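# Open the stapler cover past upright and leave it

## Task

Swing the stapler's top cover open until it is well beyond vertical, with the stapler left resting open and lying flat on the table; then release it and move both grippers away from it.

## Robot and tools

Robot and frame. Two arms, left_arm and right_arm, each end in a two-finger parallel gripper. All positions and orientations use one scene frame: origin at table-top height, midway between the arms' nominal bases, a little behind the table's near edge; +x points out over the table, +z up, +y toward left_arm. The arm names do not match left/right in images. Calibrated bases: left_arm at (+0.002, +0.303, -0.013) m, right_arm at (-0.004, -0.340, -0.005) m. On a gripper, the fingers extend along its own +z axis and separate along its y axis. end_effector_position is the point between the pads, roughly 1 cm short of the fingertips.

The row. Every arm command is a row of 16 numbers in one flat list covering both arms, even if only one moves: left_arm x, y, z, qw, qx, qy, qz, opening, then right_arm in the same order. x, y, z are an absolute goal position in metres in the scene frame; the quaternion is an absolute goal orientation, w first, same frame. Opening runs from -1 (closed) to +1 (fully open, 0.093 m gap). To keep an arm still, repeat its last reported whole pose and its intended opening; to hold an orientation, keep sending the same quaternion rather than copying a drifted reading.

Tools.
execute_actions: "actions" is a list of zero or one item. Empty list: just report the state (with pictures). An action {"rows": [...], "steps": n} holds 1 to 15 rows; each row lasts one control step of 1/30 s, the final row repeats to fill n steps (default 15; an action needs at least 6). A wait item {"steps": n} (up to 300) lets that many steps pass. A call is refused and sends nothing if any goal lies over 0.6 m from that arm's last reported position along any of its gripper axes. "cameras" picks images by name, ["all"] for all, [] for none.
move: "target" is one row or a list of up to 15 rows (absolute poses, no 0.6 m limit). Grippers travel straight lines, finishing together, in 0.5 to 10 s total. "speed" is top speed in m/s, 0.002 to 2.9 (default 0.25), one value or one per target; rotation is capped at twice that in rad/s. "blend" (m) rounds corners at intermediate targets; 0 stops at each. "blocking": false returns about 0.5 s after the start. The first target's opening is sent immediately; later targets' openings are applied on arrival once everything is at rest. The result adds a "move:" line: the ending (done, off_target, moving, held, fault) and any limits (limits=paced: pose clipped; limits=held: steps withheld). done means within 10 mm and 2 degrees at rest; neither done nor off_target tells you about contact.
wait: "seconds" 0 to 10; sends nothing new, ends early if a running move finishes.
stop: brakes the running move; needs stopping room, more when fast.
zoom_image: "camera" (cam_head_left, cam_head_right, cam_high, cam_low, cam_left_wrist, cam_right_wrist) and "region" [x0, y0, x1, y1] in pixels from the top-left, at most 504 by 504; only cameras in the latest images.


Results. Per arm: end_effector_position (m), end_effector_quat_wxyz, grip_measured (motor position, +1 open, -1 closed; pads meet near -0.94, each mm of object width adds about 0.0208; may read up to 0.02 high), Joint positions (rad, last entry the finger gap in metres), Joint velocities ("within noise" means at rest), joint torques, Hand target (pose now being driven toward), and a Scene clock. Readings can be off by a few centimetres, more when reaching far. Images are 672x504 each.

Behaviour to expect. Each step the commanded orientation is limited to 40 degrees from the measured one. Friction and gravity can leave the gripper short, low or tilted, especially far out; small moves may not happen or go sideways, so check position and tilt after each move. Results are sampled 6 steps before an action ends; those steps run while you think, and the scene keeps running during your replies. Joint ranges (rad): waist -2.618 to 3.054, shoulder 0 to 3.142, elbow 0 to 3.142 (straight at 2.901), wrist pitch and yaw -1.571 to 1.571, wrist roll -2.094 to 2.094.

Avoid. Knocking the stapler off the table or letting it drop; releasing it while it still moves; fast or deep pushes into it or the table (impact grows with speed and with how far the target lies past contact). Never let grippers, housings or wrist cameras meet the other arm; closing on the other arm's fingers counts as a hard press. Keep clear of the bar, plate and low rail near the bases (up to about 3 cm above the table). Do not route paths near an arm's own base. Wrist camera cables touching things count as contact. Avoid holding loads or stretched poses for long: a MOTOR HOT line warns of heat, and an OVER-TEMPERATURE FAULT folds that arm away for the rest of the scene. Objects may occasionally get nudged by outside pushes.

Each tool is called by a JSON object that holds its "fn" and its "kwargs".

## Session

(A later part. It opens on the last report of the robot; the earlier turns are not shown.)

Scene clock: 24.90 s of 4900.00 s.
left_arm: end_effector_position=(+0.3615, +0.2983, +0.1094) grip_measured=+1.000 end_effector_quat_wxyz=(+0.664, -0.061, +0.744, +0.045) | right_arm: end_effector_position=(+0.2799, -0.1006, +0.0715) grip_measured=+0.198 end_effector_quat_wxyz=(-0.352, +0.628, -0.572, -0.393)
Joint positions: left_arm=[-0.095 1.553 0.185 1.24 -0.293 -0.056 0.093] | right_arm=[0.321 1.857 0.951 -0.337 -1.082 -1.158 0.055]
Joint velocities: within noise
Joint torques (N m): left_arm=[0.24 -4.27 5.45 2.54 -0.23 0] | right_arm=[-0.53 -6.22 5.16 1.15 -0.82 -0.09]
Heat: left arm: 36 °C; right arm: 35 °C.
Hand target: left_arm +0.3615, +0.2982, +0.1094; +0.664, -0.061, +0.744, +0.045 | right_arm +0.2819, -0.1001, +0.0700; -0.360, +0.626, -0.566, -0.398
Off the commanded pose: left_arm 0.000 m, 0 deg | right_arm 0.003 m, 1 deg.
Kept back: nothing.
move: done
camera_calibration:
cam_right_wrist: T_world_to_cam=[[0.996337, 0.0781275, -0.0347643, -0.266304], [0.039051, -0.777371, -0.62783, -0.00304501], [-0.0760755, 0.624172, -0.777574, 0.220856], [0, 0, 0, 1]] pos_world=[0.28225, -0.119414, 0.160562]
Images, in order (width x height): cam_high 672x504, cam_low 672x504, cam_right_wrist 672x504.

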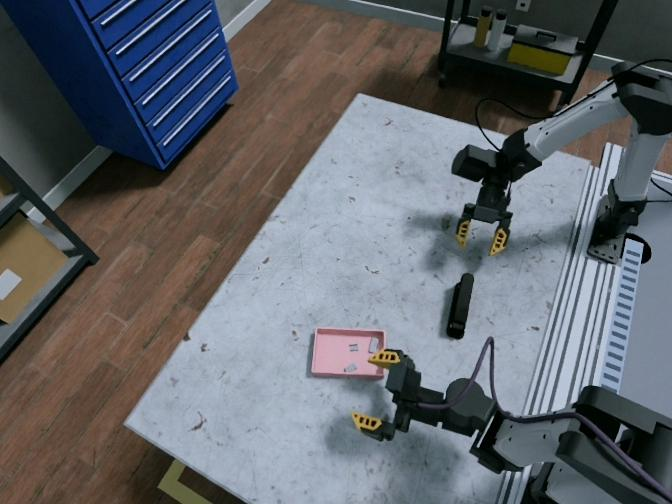

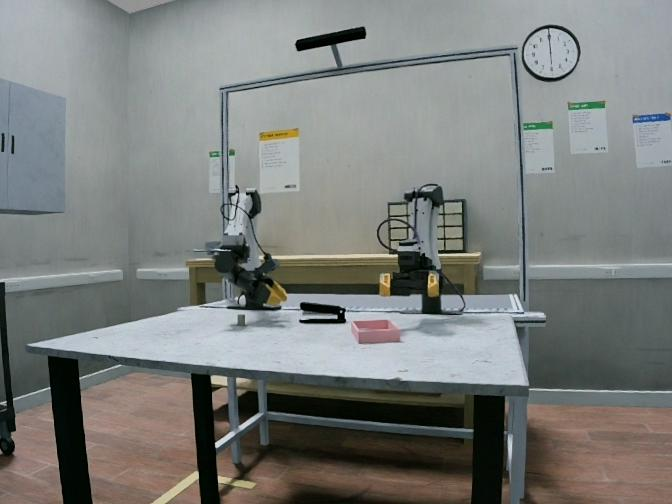

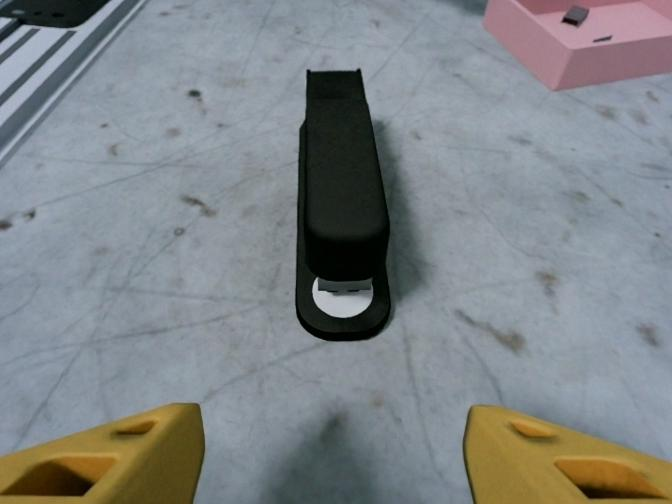

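{"fn": "move", "kwargs": {"target": [[0.3615,0.2983,0.1094,0.664,-0.061,0.744,0.045,1,0.277,-0.075,0.04,0.3604,-0.6256,0.5659,0.3985,0.2],[0.3615,0.2983,0.1094,0.664,-0.061,0.744,0.045,1,0.276,-0.022,0.024,0.3604,-0.6256,0.5659,0.3985,0.2]], "speed": 0.12, "blend": 0.01, "cameras": ["cam_low","cam_right_wrist"]}}

{"fn": "zoom_image", "kwargs": {"camera": "cam_low", "region": [265, 270, 365, 340]}}

Scene clock: 27.10 s of 4900.00 s.
left_arm: end_effector_position=(+0.3615, +0.2983, +0.1094) grip_measured=+1.000 end_effector_quat_wxyz=(+0.664, -0.061, +0.744, +0.045) | right_arm: end_effector_position=(+0.2721, -0.0240, +0.0284) grip_measured=+0.198 end_effector_quat_wxyz=(-0.356, +0.627, -0.564, -0.403)
Joint positions: left_arm=[-0.095 1.553 0.185 1.24 -0.293 -0.056 0.093] | right_arm=[0.541 2.03 0.887 0.241 -1.002 -0.772 0.055]
Joint velocities: within noise
Joint torques (N m): left_arm=[0.23 -4.25 5.46 2.54 -0.22 0] | right_arm=[0.1 -6.93 5.31 1.6 -0.41 0.02]
Heat: left arm: 36 °C; right arm: 35 °C.
Hand target: left_arm +0.3615, +0.2982, +0.1094; +0.664, -0.061, +0.744, +0.045 | right_arm +0.2760, -0.0222, +0.0242; -0.360, +0.626, -0.566, -0.398
Off the commanded pose: left_arm 0.000 m, 0 deg | right_arm 0.006 m, 1 deg.
Kept back: nothing.
move: done
camera_calibration:
cam_right_wrist: T_world_to_cam=[[0.995205, 0.0912355, -0.0352569, -0.265402], [0.0469229, -0.761608, -0.646337, 0.0284797], [-0.0858209, 0.641583, -0.762237, 0.141593], [0, 0, 0, 1]] pos_world=[0.274944, -0.0449395, 0.116978]
Images, in order (width x height): cam_low 672x504, cam_right_wrist 672x504.

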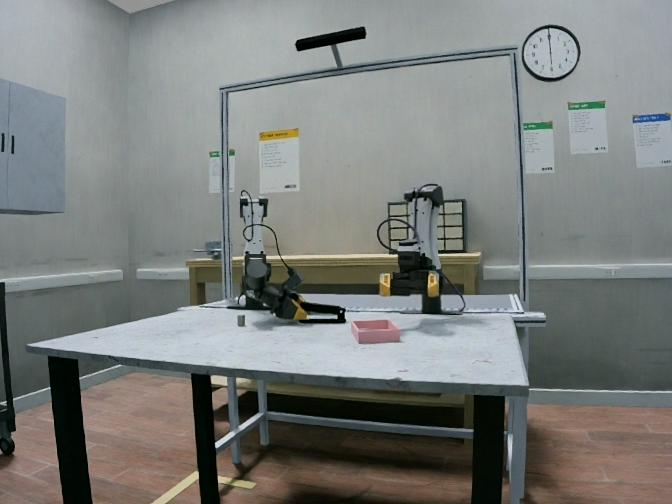

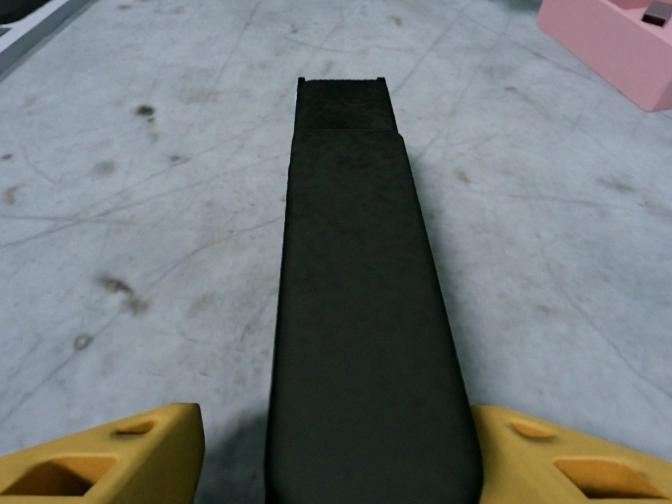

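Scaled by 5.040.

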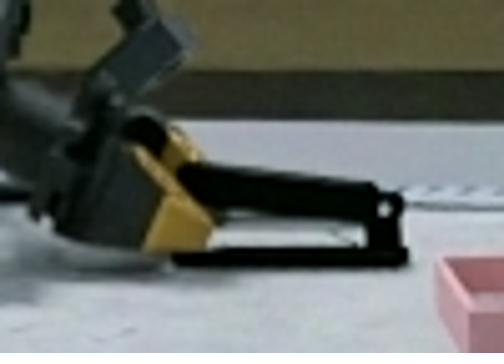

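{"fn": "move", "kwargs": {"target": [0.3615,0.2983,0.1094,0.664,-0.061,0.744,0.045,1,0.280,-0.019,0.015,0.3604,-0.6256,0.5659,0.3985,0.2], "speed": 0.08, "cameras": ["cam_low","cam_right_wrist"]}}

{"fn": "zoom_image", "kwargs": {"camera": "cam_low", "region": [265, 270, 365, 340]}}

Scene clock: 28.17 s of 4900.00 s.
left_arm: end_effector_position=(+0.3615, +0.2983, +0.1094) grip_measured=+1.000 end_effector_quat_wxyz=(+0.664, -0.061, +0.744, +0.045) | right_arm: end_effector_position=(+0.2729, -0.0240, +0.0162) grip_measured=+0.198 end_effector_quat_wxyz=(-0.351, +0.624, -0.569, -0.404)
Joint positions: left_arm=[-0.095 1.553 0.185 1.24 -0.293 -0.056 0.093] | right_arm=[0.541 2.07 0.887 0.272 -1 -0.767 0.055]
Joint velocities: within noise
Joint torques (N m): left_arm=[0.25 -4.26 5.45 2.54 -0.23 0] | right_arm=[0.23 -6.87 6.35 1.56 -0.39 0.03]
Heat: left arm: 37 °C; right arm: 35 °C.
Hand target: left_arm +0.3615, +0.2982, +0.1094; +0.664, -0.061, +0.744, +0.045 | right_arm +0.2799, -0.0192, +0.0153; -0.360, +0.626, -0.566, -0.398
Off the commanded pose: left_arm 0.000 m, 0 deg | right_arm 0.009 m, 1 deg.
Kept back: nothing.
move: done
camera_calibration:
cam_right_wrist: T_world_to_cam=[[0.995035, 0.0871718, -0.0480205, -0.266489], [0.0361477, -0.766106, -0.641697, 0.0233837], [-0.0927267, 0.636775, -0.765453, 0.134235], [0, 0, 0, 1]] pos_world=[0.276768, -0.0443326, 0.104959]
Images, in order (width x height): cam_low 672x504, cam_right_wrist 672x504.

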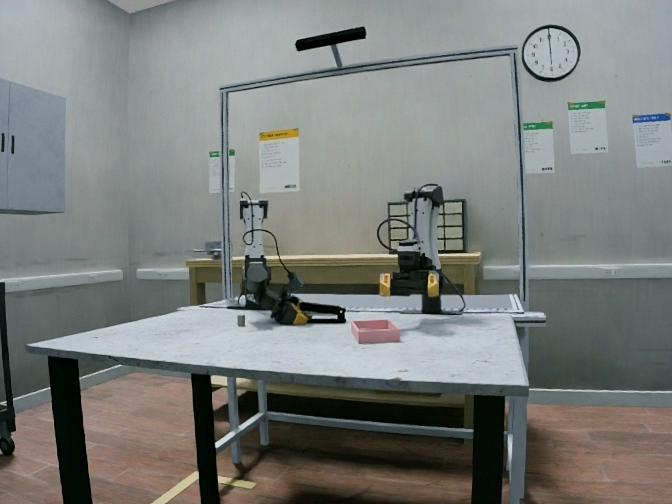

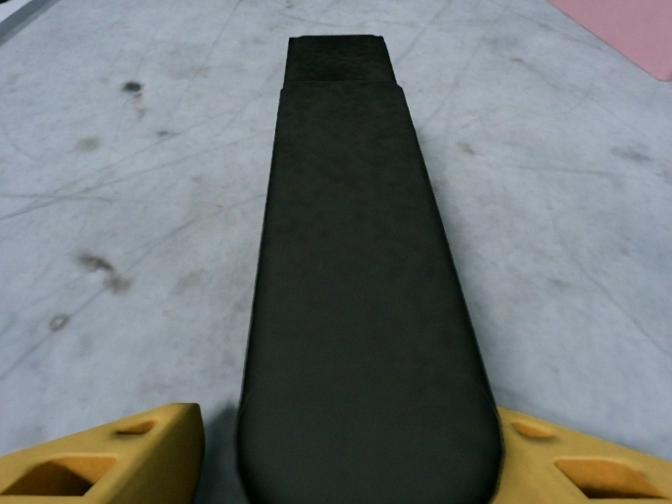

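Scaled by 5.040.

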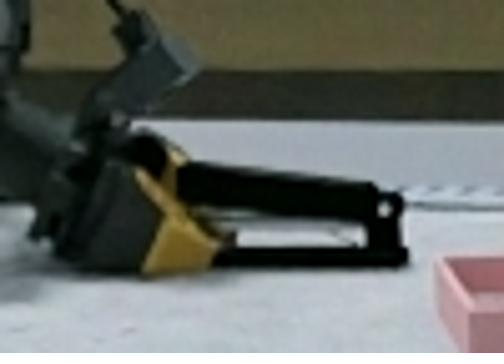

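{"fn": "move", "kwargs": {"target": [[0.3615,0.2983,0.1094,0.664,-0.061,0.744,0.045,1,0.283,-0.019,0.017,0.3604,-0.6256,0.5659,0.3985,0.0],[0.3615,0.2983,0.1094,0.664,-0.061,0.744,0.045,1,0.283,-0.019,0.017,0.3604,-0.6256,0.5659,0.3985,-0.2],[0.3615,0.2983,0.1094,0.664,-0.061,0.744,0.045,1,0.283,-0.019,0.017,0.3604,-0.6256,0.5659,0.3985,-0.5]], "speed": 0.08, "cameras": ["cam_low","cam_right_wrist"]}}

{"fn": "zoom_image", "kwargs": {"camera": "cam_low", "region": [265, 270, 365, 340]}}

Scene clock: 31.97 s of 4900.00 s.
left_arm: end_effector_position=(+0.3615, +0.2983, +0.1094) grip_measured=+1.000 end_effector_quat_wxyz=(+0.664, -0.061, +0.744, +0.045) | right_arm: end_effector_position=(+0.2756, -0.0225, +0.0187) grip_measured=-0.363 end_effector_quat_wxyz=(-0.355, +0.625, -0.566, -0.403)
Joint positions: left_arm=[-0.095 1.553 0.185 1.24 -0.293 -0.056 0.093] | right_arm=[0.541 2.07 0.896 0.274 -1 -0.766 0.028]
Joint velocities: within noise
Joint torques (N m): left_arm=[0.23 -4.25 5.45 2.54 -0.23 0.01] | right_arm=[-0.08 -6.94 6.89 1.43 -0.42 -0.05]
Heat: left arm: 37 °C; right arm: 36 °C.
Hand target: left_arm +0.3615, +0.2982, +0.1094; +0.664, -0.061, +0.744, +0.045 | right_arm +0.2829, -0.0192, +0.0172; -0.360, +0.625, -0.566, -0.398
Off the commanded pose: left_arm 0.000 m, 0 deg | right_arm 0.008 m, 1 deg.
Kept back: nothing.
move: done
camera_calibration:
cam_right_wrist: T_world_to_cam=[[0.995432, 0.0871445, -0.0389913, -0.269417], [0.0415008, -0.762789, -0.645314, 0.0246643], [-0.0859777, 0.640749, -0.762921, 0.133646], [0, 0, 0, 1]] pos_world=[0.278653, -0.0433416, 0.107373]
Images, in order (width x height): cam_low 672x504, cam_right_wrist 672x504.

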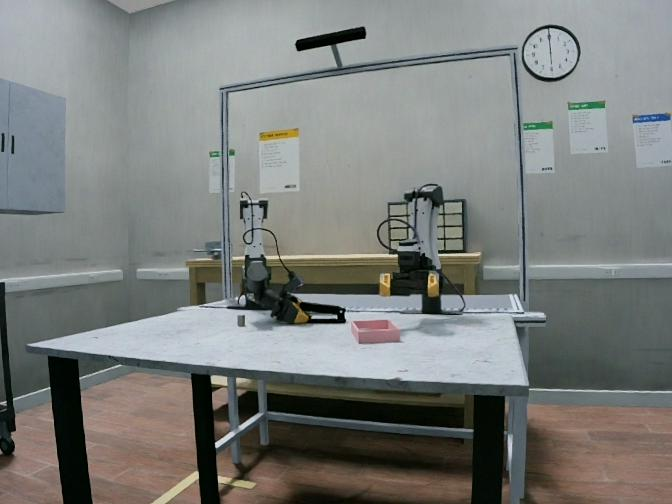

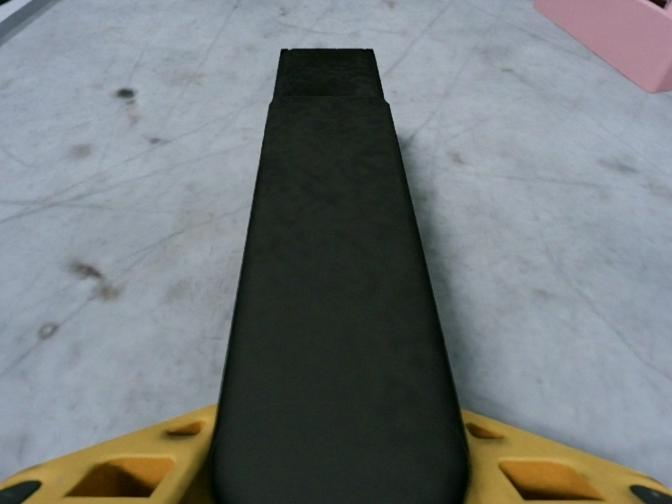

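Scaled by 5.040.

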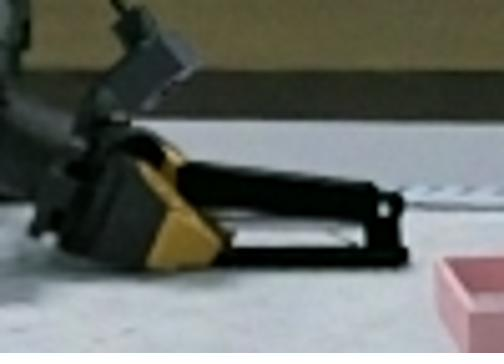

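{"fn": "move", "kwargs": {"target": [[0.27,0.18,0.17,0.3409,0.5984,0.6549,-0.3115,0.2,0.283,-0.019,0.017,0.3604,-0.6256,0.5659,0.3985,-0.5],[0.265,0.115,0.115,0.3409,0.5984,0.6549,-0.3115,0.2,0.283,-0.019,0.017,0.3604,-0.6256,0.5659,0.3985,-0.5]], "speed": 0.3, "blend": 0.02}}

{"fn": "zoom_image", "kwargs": {"camera": "cam_low", "region": [265, 250, 395, 340]}}

Scene clock: 37.30 s of 4900.00 s.
left_arm: end_effector_position=(+0.2656, +0.1152, +0.1182) grip_measured=+0.202 end_effector_quat_wxyz=(+0.339, +0.596, +0.655, -0.319) | right_arm: end_effector_position=(+0.2756, -0.0225, +0.0187) grip_measured=-0.347 end_effector_quat_wxyz=(-0.355, +0.625, -0.566, -0.403)
Joint positions: left_arm=[-0.135 1.472 0.9 -0.638 0.926 1.104 0.055] | right_arm=[0.541 2.07 0.896 0.274 -1 -0.766 0.029]
Joint velocities: within noise
Joint torques (N m): left_arm=[-0.32 -5.74 5.93 1.31 0.3 -0.05] | right_arm=[-0.08 -6.83 6.9 1.45 -0.41 -0.05]
Heat: left arm: 37 °C; right arm: 36 °C.
Hand target: left_arm +0.2650, +0.1150, +0.1149; +0.340, +0.598, +0.655, -0.312 | right_arm +0.2829, -0.0192, +0.0172; -0.360, +0.625, -0.566, -0.398
Off the commanded pose: left_arm 0.003 m, 1 deg | right_arm 0.008 m, 1 deg.
Kept back: nothing.
move: done
camera_calibration:
cam_left_wrist: T_world_to_cam=[[-0.99536, -0.0957018, 0.0099804, 0.274935], [-0.0879183, 0.86242, -0.4985, 0.018787], [0.0391001, -0.497065, -0.866832, 0.233398], [0, 0, 0, 1]] pos_world=[0.266185, 0.126123, 0.208938]
cam_right_wrist: T_world_to_cam=[[0.995432, 0.0871445, -0.0389913, -0.269417], [0.0415008, -0.762789, -0.645314, 0.0246643], [-0.0859777, 0.640749, -0.762921, 0.133646], [0, 0, 0, 1]] pos_world=[0.278653, -0.0433416, 0.107373]

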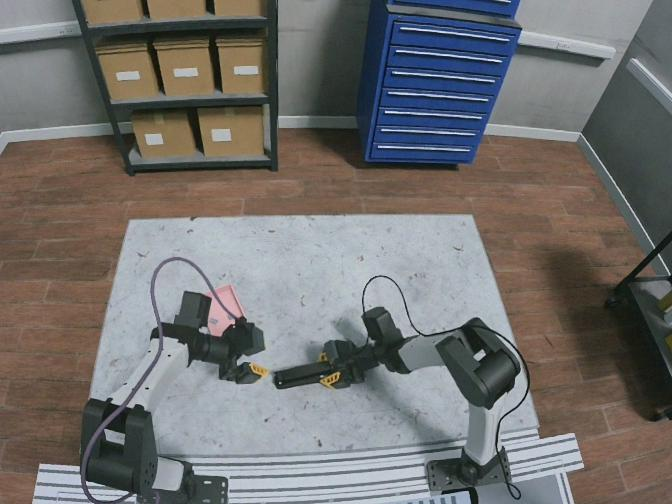

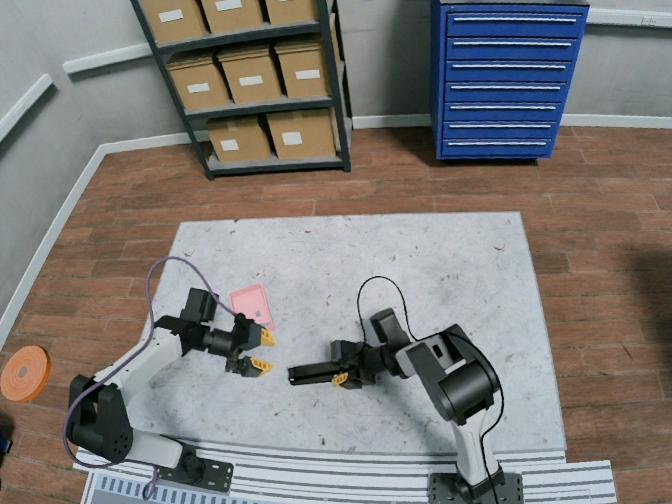

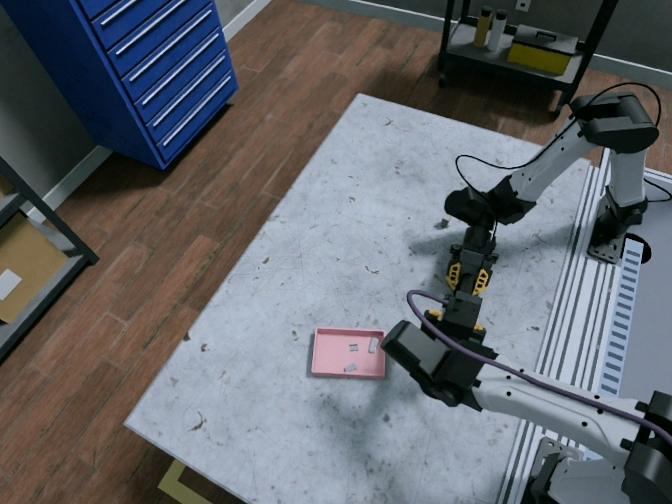

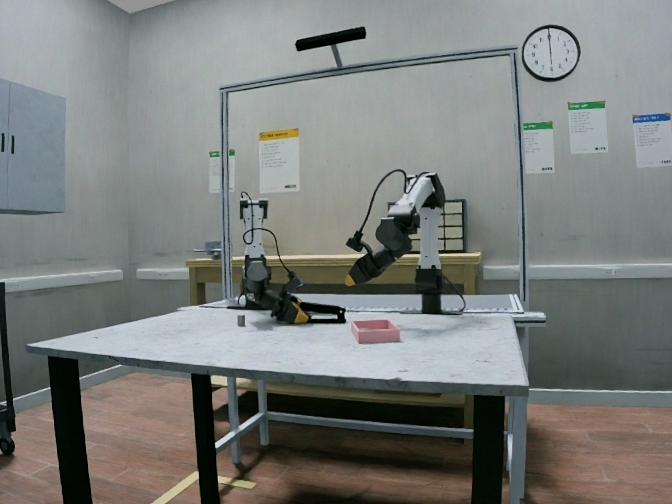

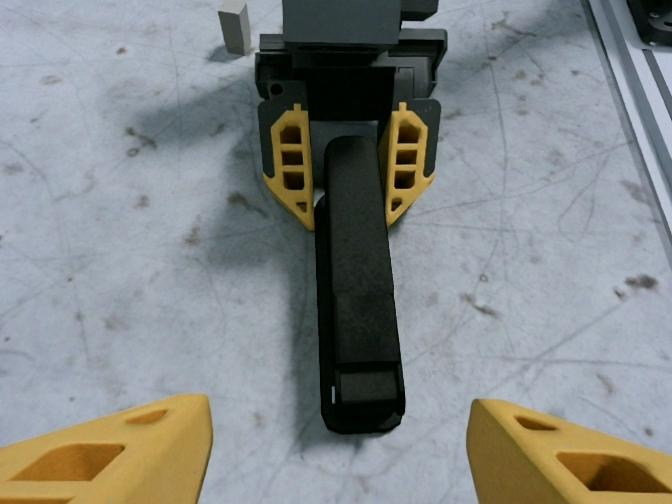

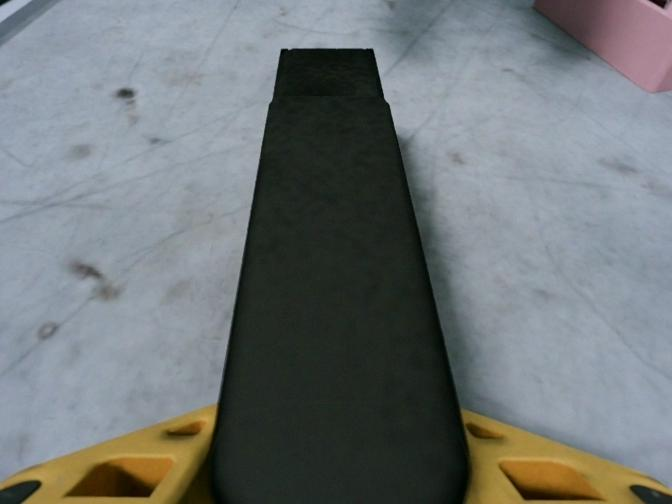

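Scaled by 3.877.

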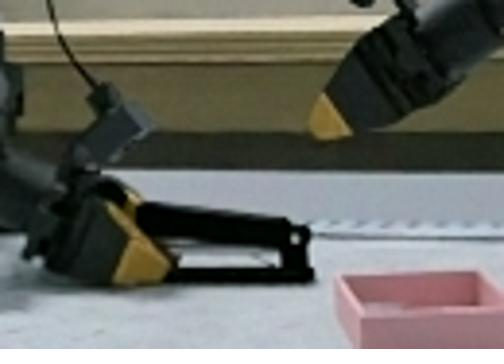

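{"fn": "move", "kwargs": {"target": [0.262,0.033,0.048,0.3409,0.5984,0.6549,-0.3115,0.2,0.283,-0.019,0.017,0.3604,-0.6256,0.5659,0.3985,-0.5], "speed": 0.12, "cameras": ["cam_low","cam_left_wrist","cam_high"]}}

{"fn": "zoom_image", "kwargs": {"camera": "cam_low", "region": [265, 250, 395, 340]}}

Scene clock: 39.77 s of 4900.00 s.
left_arm: end_effector_position=(+0.2625, +0.0318, +0.0546) grip_measured=+0.202 end_effector_quat_wxyz=(+0.342, +0.600, +0.650, -0.317) | right_arm: end_effector_position=(+0.2756, -0.0225, +0.0187) grip_measured=-0.347 end_effector_quat_wxyz=(-0.355, +0.625, -0.566, -0.403)
Joint positions: left_arm=[-0.433 1.646 0.735 0.004 0.778 0.721 0.055] | right_arm=[0.541 2.07 0.896 0.274 -1 -0.766 0.029]
Joint velocities: within noise
Joint torques (N m): left_arm=[-0.02 -5.56 5.46 1.91 0.15 -0.06] | right_arm=[-0.08 -6.87 6.82 1.43 -0.42 -0.03]
Heat: left arm: 36 °C; right arm: 36 °C.
Hand target: left_arm +0.2619, +0.0331, +0.0481; +0.341, +0.599, +0.655, -0.311 | right_arm +0.2829, -0.0192, +0.0172; -0.360, +0.625, -0.566, -0.398
Off the commanded pose: left_arm 0.007 m, 1 deg | right_arm 0.008 m, 1 deg.
Kept back: nothing.
move: done
camera_calibration:
cam_left_wrist: T_world_to_cam=[[-0.996044, -0.0888475, -0.00172414, 0.265103], [-0.0760887, 0.86271, -0.499942, 0.0556615], [0.045906, -0.497833, -0.866057, 0.135161], [0, 0, 0, 1]] pos_world=[0.262084, 0.0428213, 0.145341]
Images, in order (width x height): cam_high 672x504, cam_low 672x504, cam_left_wrist 672x504.

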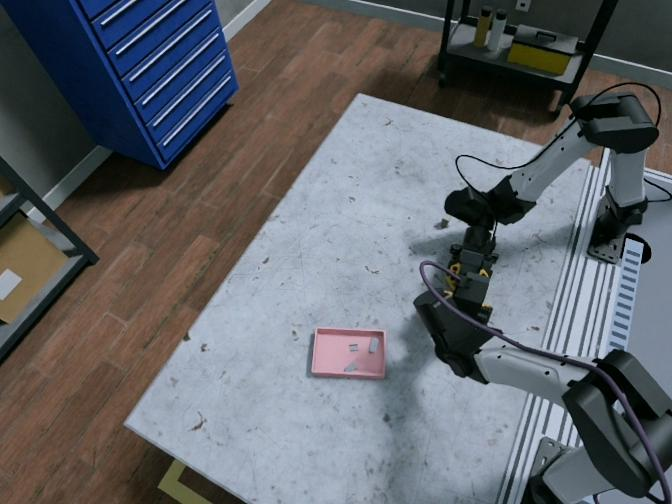

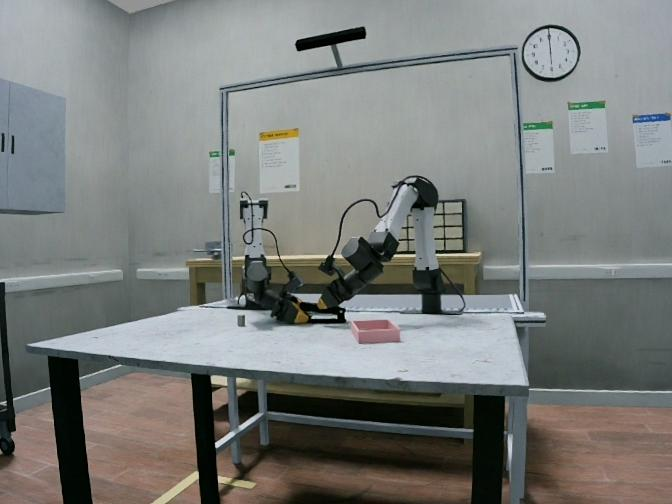

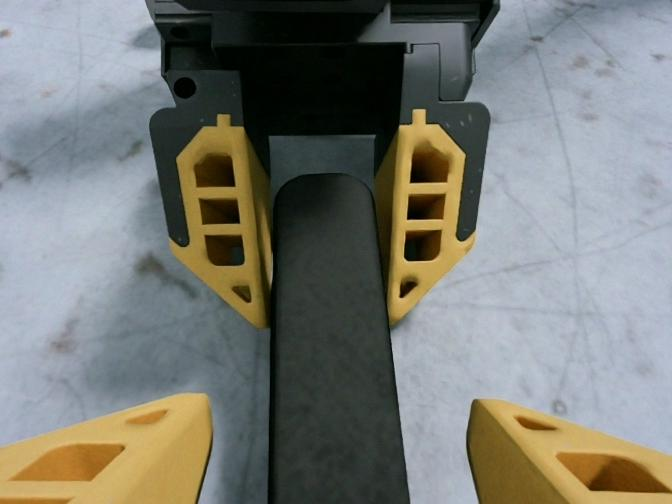

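Scaled by 3.877.

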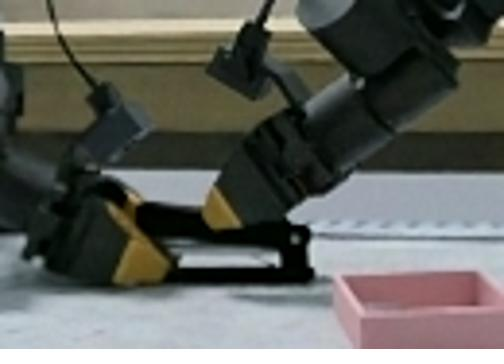

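{"fn": "move", "kwargs": {"target": [[0.262,0.034,0.037,0.3409,0.5984,0.6549,-0.3115,0.2,0.283,-0.019,0.017,0.3604,-0.6256,0.5659,0.3985,-0.5],[0.262,0.034,0.037,0.3409,0.5984,0.6549,-0.3115,-0.25,0.283,-0.019,0.017,0.3604,-0.6256,0.5659,0.3985,-0.5],[0.262,0.034,0.037,0.3409,0.5984,0.6549,-0.3115,-0.45,0.283,-0.019,0.017,0.3604,-0.6256,0.5659,0.3985,-0.5],[0.262,0.034,0.037,0.3409,0.5984,0.6549,-0.3115,-0.65,0.283,-0.019,0.017,0.3604,-0.6256,0.5659,0.3985,-0.5]], "speed": 0.1, "cameras": ["cam_low","cam_left_wrist","cam_high"]}}

{"fn": "zoom_image", "kwargs": {"camera": "cam_low", "region": [265, 250, 395, 340]}}

Scene clock: 43.83 s of 4900.00 s.
left_arm: end_effector_position=(+0.2629, +0.0323, +0.0431) grip_measured=-0.470 end_effector_quat_wxyz=(+0.339, +0.590, +0.659, -0.319) | right_arm: end_effector_position=(+0.2761, -0.0224, +0.0187) grip_measured=-0.347 end_effector_quat_wxyz=(-0.352, +0.620, -0.573, -0.405)
Joint positions: left_arm=[-0.433 1.677 0.712 0.061 0.773 0.692 0.023] | right_arm=[0.541 2.07 0.896 0.274 -0.997 -0.746 0.029]
Joint velocities: within noise
Joint torques (N m): left_arm=[0.27 -5.59 5.45 1.89 0.19 0.24] | right_arm=[-0.08 -6.89 6.78 1.47 -0.46 -0.2]
Heat: left arm: 36 °C; right arm: 37 °C.
Hand target: left_arm +0.2618, +0.0341, +0.0370; +0.340, +0.598, +0.655, -0.312 | right_arm +0.2829, -0.0192, +0.0171; -0.360, +0.625, -0.566, -0.398
Off the commanded pose: left_arm 0.006 m, 1 deg | right_arm 0.008 m, 2 deg.
Kept back: nothing.
move: done
camera_calibration:
cam_left_wrist: T_world_to_cam=[[-0.993981, -0.108016, 0.0182669, 0.264814], [-0.10272, 0.861006, -0.498113, 0.0564936], [0.0380764, -0.496991, -0.86692, 0.127499], [0, 0, 0, 1]] pos_world=[0.264168, 0.0433285, 0.133834]
Images, in order (width x height): cam_high 672x504, cam_low 672x504, cam_left_wrist 672x504.

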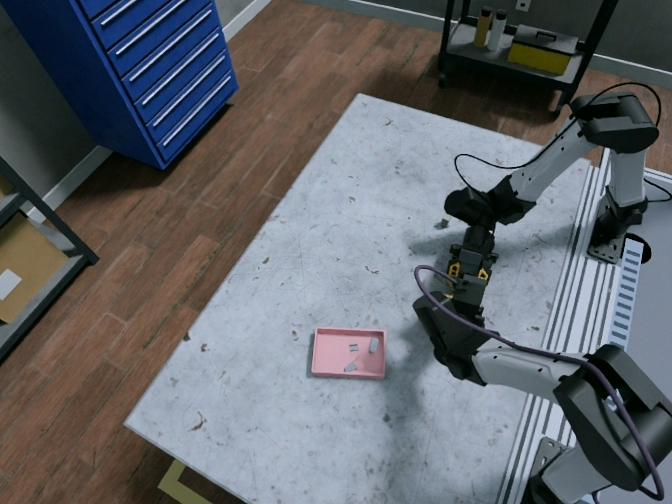

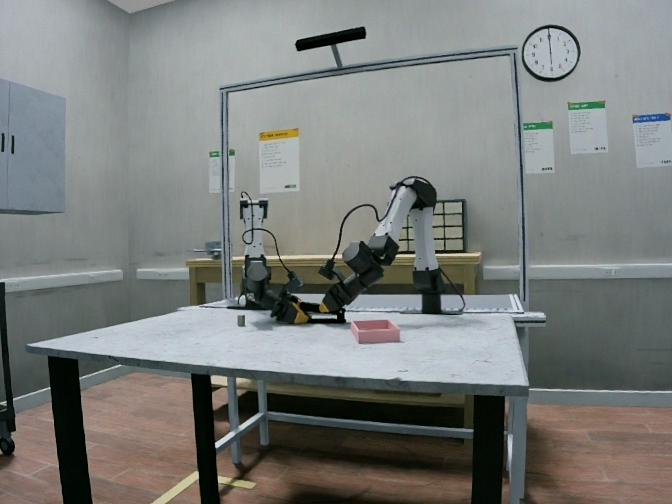

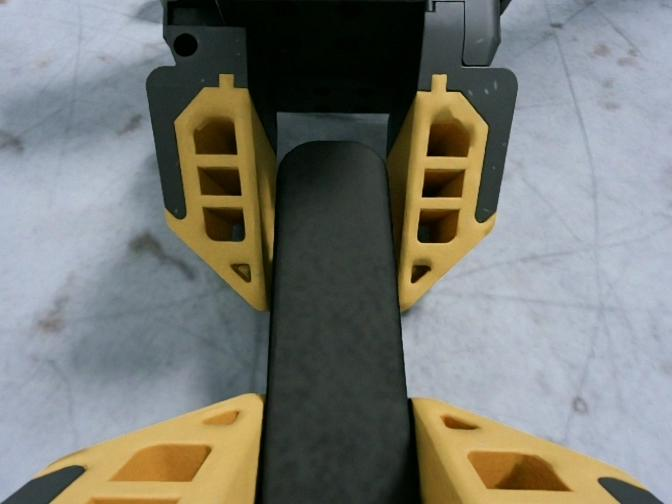

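Scaled by 3.877.

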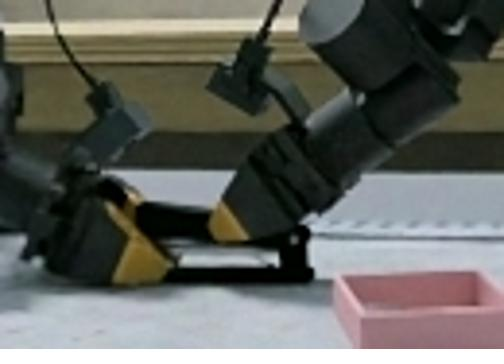

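{"fn": "move", "kwargs": {"target": [[0.262,0.038,0.063,0.370,0.584,0.639,-0.337,-0.65,0.283,-0.019,0.017,0.3604,-0.6256,0.5659,0.3985,-0.5],[0.262,0.043,0.078,0.3967,0.569,0.6227,-0.3625,-0.65,0.283,-0.019,0.017,0.3604,-0.6256,0.5659,0.3985,-0.5]], "speed": 0.07, "blend": 0.01, "cameras": ["cam_low","cam_left_wrist","cam_right_wrist"]}}

{"fn": "zoom_image", "kwargs": {"camera": "cam_low", "region": [265, 250, 395, 340]}}

Scene clock: 46.43 s of 4900.00 s.
left_arm: end_effector_position=(+0.2678, +0.0415, +0.0631) grip_measured=-0.489 end_effector_quat_wxyz=(+0.383, +0.570, +0.642, -0.341) | right_arm: end_effector_position=(+0.2816, -0.0153, +0.0278) grip_measured=-0.347 end_effector_quat_wxyz=(-0.366, +0.620, -0.562, -0.406)
Joint positions: left_arm=[-0.375 1.628 0.653 0.174 0.857 0.653 0.022] | right_arm=[0.547 2.07 0.915 0.306 -1.004 -0.725 0.029]
Joint velocities: within noise
Joint torques (N m): left_arm=[2.02 -8.64 5.57 1.88 1.09 0] | right_arm=[-0.66 -7.05 5.18 1.2 -0.33 -0.39]
Heat: left arm: 36 °C; right arm: 37 °C.
Hand target: left_arm +0.2623, +0.0427, +0.0773; +0.396, +0.570, +0.623, -0.362 | right_arm +0.2827, -0.0191, +0.0173; -0.361, +0.625, -0.566, -0.399
Off the commanded pose: left_arm 0.016 m, 4 deg | right_arm 0.011 m, 1 deg.
Kept back: nothing.
move: off_target (left_arm, right_arm)
camera_calibration:
cam_left_wrist: T_world_to_cam=[[-0.991753, -0.128157, -0.000952697, 0.271774], [-0.102984, 0.801328, -0.589295, 0.0673603], [0.0762857, -0.584337, -0.807918, 0.13881], [0, 0, 0, 1]] pos_world=[0.265881, 0.0619642, 0.152101]
cam_right_wrist: T_world_to_cam=[[0.996172, 0.0817068, -0.0310588, -0.276233], [0.0406423, -0.747529, -0.662984, 0.0366715], [-0.0773877, 0.659184, -0.747989, 0.133911], [0, 0, 0, 1]] pos_world=[0.284048, -0.0382888, 0.115897]
Images, in order (width x height): cam_low 672x504, cam_left_wrist 672x504, cam_right_wrist 672x504.

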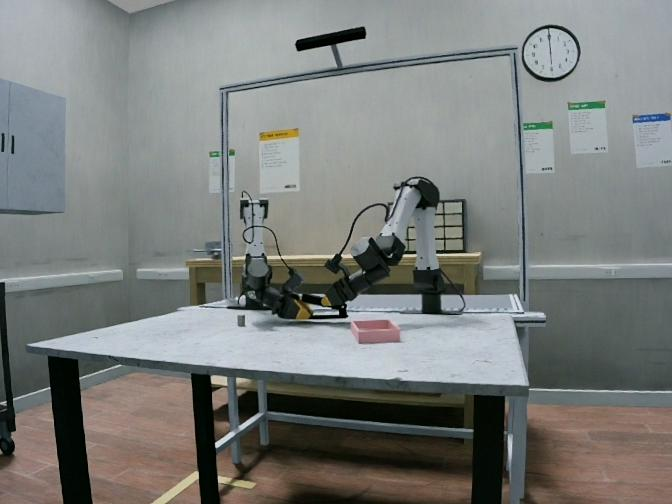

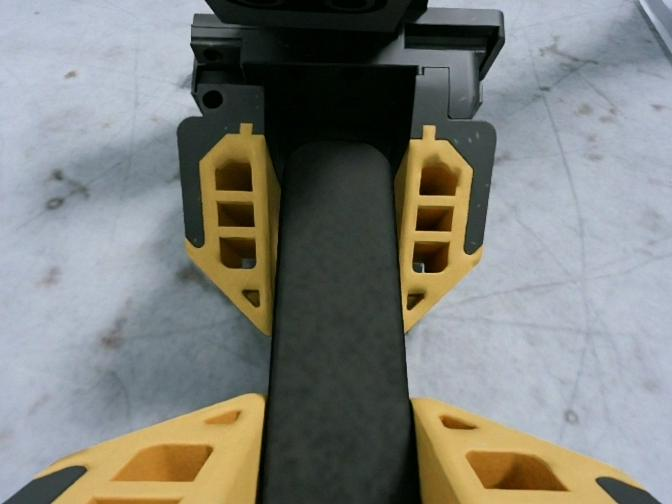

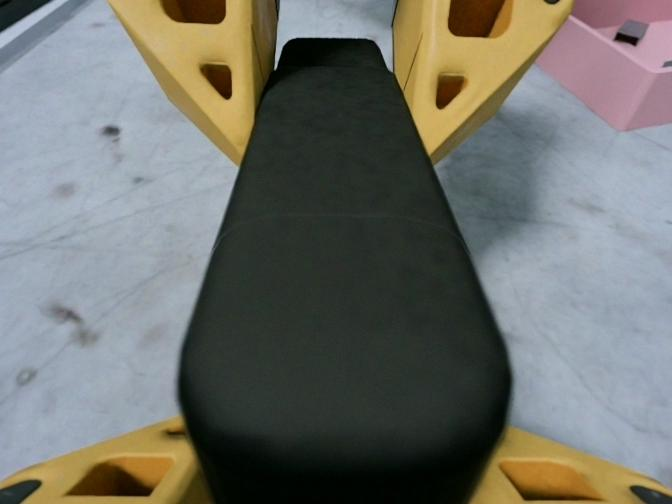

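Scaled by 3.877.

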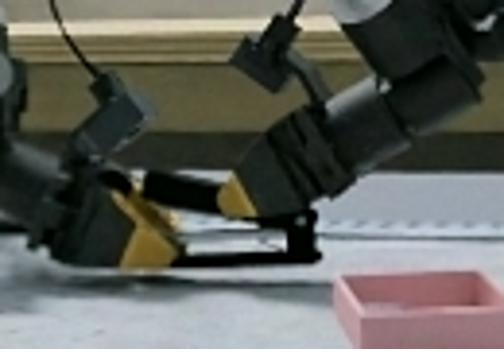

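{"fn": "move", "kwargs": {"target": [0.262,0.044,0.088,0.4234,0.5525,0.605,-0.3868,-0.65,0.281,-0.021,-0.003,0.3604,-0.6256,0.5659,0.3985,-0.5], "speed": 0.05, "cameras": ["cam_low","cam_left_wrist","cam_right_wrist"]}}

{"fn": "zoom_image", "kwargs": {"camera": "cam_low", "region": [265, 250, 395, 340]}}

Scene clock: 48.13 s of 4900.00 s.
left_arm: end_effector_position=(+0.2684, +0.0441, +0.0681) grip_measured=-0.489 end_effector_quat_wxyz=(+0.408, +0.556, +0.631, -0.356) | right_arm: end_effector_position=(+0.2837, -0.0120, +0.0225) grip_measured=-0.347 end_effector_quat_wxyz=(-0.376, +0.620, -0.550, -0.413)
Joint positions: left_arm=[-0.354 1.628 0.603 0.301 0.903 0.603 0.022] | right_arm=[0.547 2.111 0.915 0.383 -1.026 -0.714 0.029]
Joint velocities: within noise
Joint torques (N m): left_arm=[2.06 -8.4 5.91 2.09 1.29 -0.18] | right_arm=[-0.69 -5.93 3.18 1.26 -0.17 -0.53]
Heat: left arm: 36 °C; right arm: 37 °C.
Hand target: left_arm +0.2622, +0.0438, +0.0869; +0.422, +0.554, +0.605, -0.385 | right_arm +0.2799, -0.0215, -0.0021; -0.360, +0.625, -0.566, -0.399
Off the commanded pose: left_arm 0.021 m, 5 deg | right_arm 0.027 m, 3 deg.
Kept back: nothing.
move: off_target (left_arm, right_arm)
camera_calibration:
cam_left_wrist: T_world_to_cam=[[-0.990307, -0.138802, -0.00504559, 0.273021], [-0.103253, 0.760003, -0.641665, 0.0737863], [0.0928988, -0.634925, -0.766968, 0.139412], [0, 0, 0, 1]] pos_world=[0.265042, 0.0703339, 0.155648]
cam_right_wrist: T_world_to_cam=[[0.9955, 0.0934661, -0.0155915, -0.278713], [0.05751, -0.726723, -0.684519, 0.0315756], [-0.07531, 0.680543, -0.728828, 0.127141], [0, 0, 0, 1]] pos_world=[0.285218, -0.0375277, 0.109932]
Images, in order (width x height): cam_low 672x504, cam_left_wrist 672x504, cam_right_wrist 672x504.

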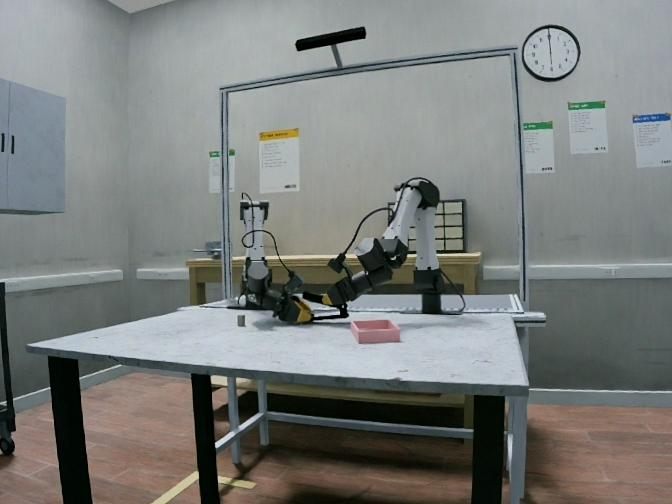

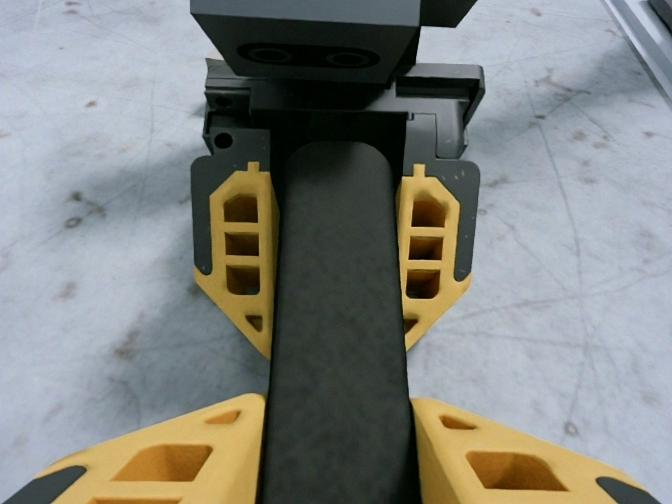

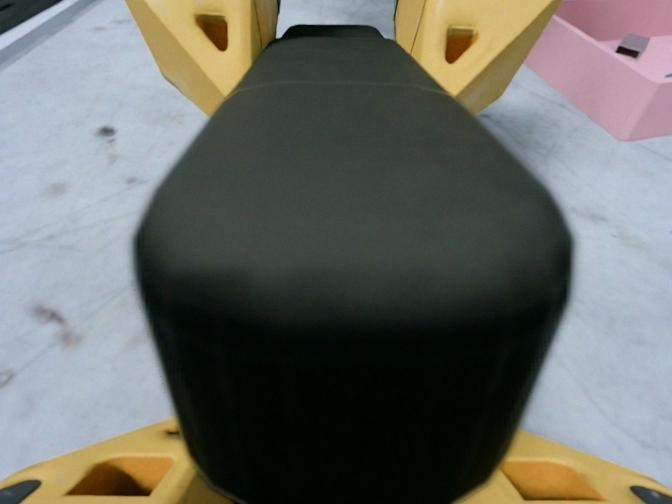

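Scaled by 3.877.

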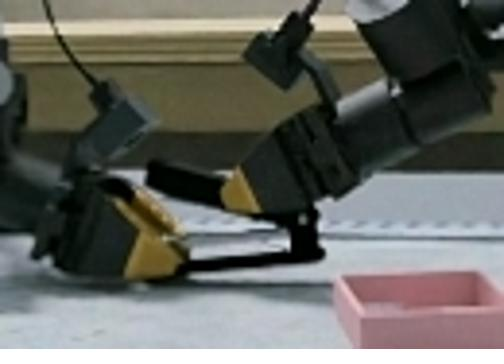

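{"fn": "move", "kwargs": {"target": [0.261,0.056,0.10,0.4745,0.5168,0.5656,-0.4336,-0.65,0.278,-0.027,-0.003,0.3604,-0.6256,0.5659,0.3985,-0.5], "speed": 0.05, "cameras": ["cam_low","cam_left_wrist","cam_right_wrist"]}}

{"fn": "zoom_image", "kwargs": {"camera": "cam_low", "region": [265, 250, 395, 340]}}

Scene clock: 51.20 s of 4900.00 s.
left_arm: end_effector_position=(+0.2661, +0.0501, +0.0865) grip_measured=-0.489 end_effector_quat_wxyz=(+0.468, +0.524, +0.588, -0.400) | right_arm: end_effector_position=(+0.2834, -0.0103, +0.0276) grip_measured=-0.347 end_effector_quat_wxyz=(-0.388, +0.620, -0.539, -0.418)
Joint positions: left_arm=[-0.303 1.664 0.485 0.7 1.032 0.433 0.022] | right_arm=[0.547 2.111 0.905 0.434 -1.044 -0.698 0.029]
Joint velocities: within noise
Joint torques (N m): left_arm=[3.82 -6.28 5.2 2.42 1.29 -0.32] | right_arm=[-1.59 -6.98 1.94 0.84 0.01 -0.72]
Heat: left arm: 36 °C; right arm: 37 °C.
Hand target: left_arm +0.2610, +0.0557, +0.0991; +0.471, +0.521, +0.567, -0.430 | right_arm +0.2762, -0.0271, -0.0017; -0.362, +0.624, -0.565, -0.400
Off the commanded pose: left_arm 0.016 m, 5 deg | right_arm 0.035 m, 5 deg.
Kept back: nothing.
move: off_target (left_arm, right_arm)
camera_calibration:
cam_left_wrist: T_world_to_cam=[[-0.990192, -0.138253, -0.0201539, 0.272926], [-0.0725855, 0.632306, -0.771311, 0.0901451], [0.11938, -0.762283, -0.63614, 0.145525], [0, 0, 0, 1]] pos_world=[0.25942, 0.0916648, 0.167605]
cam_right_wrist: T_world_to_cam=[[0.994839, 0.101431, 0.00276494, -0.278834], [0.0739057, -0.70566, -0.704686, 0.0323249], [-0.0695259, 0.701253, -0.709514, 0.12772], [0, 0, 0, 1]] pos_world=[0.283886, -0.0384709, 0.114169]
Images, in order (width x height): cam_low 672x504, cam_left_wrist 672x504, cam_right_wrist 672x504.

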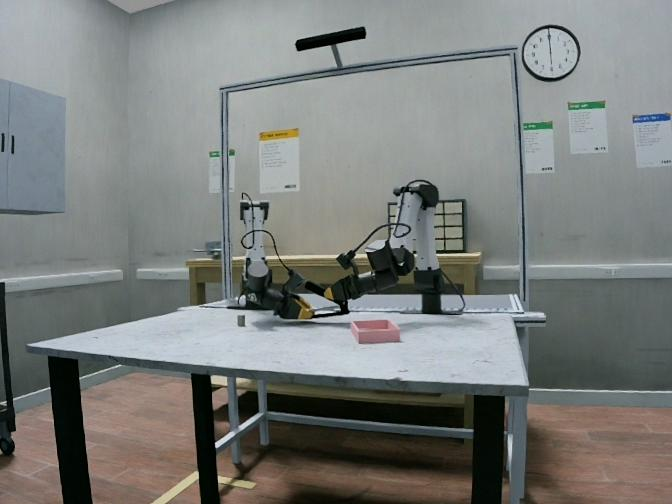

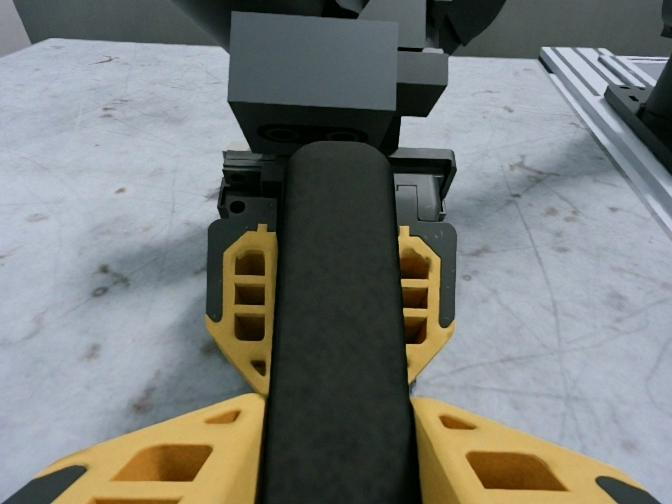

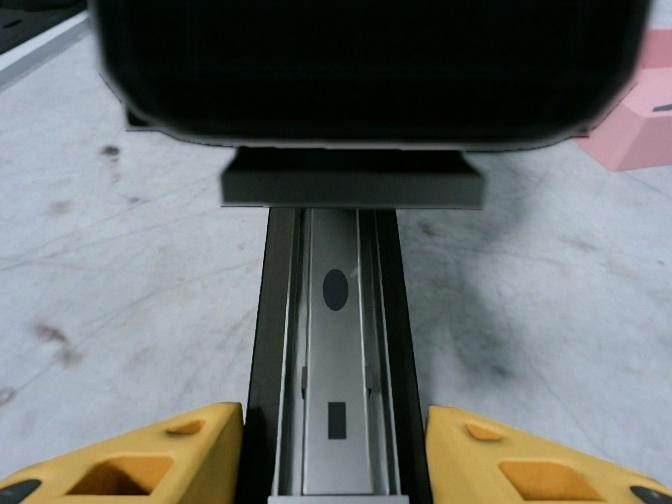

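Scaled by 3.877.

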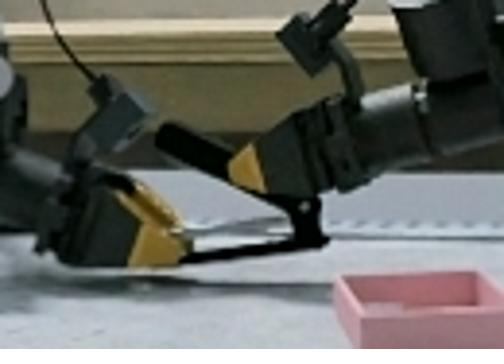

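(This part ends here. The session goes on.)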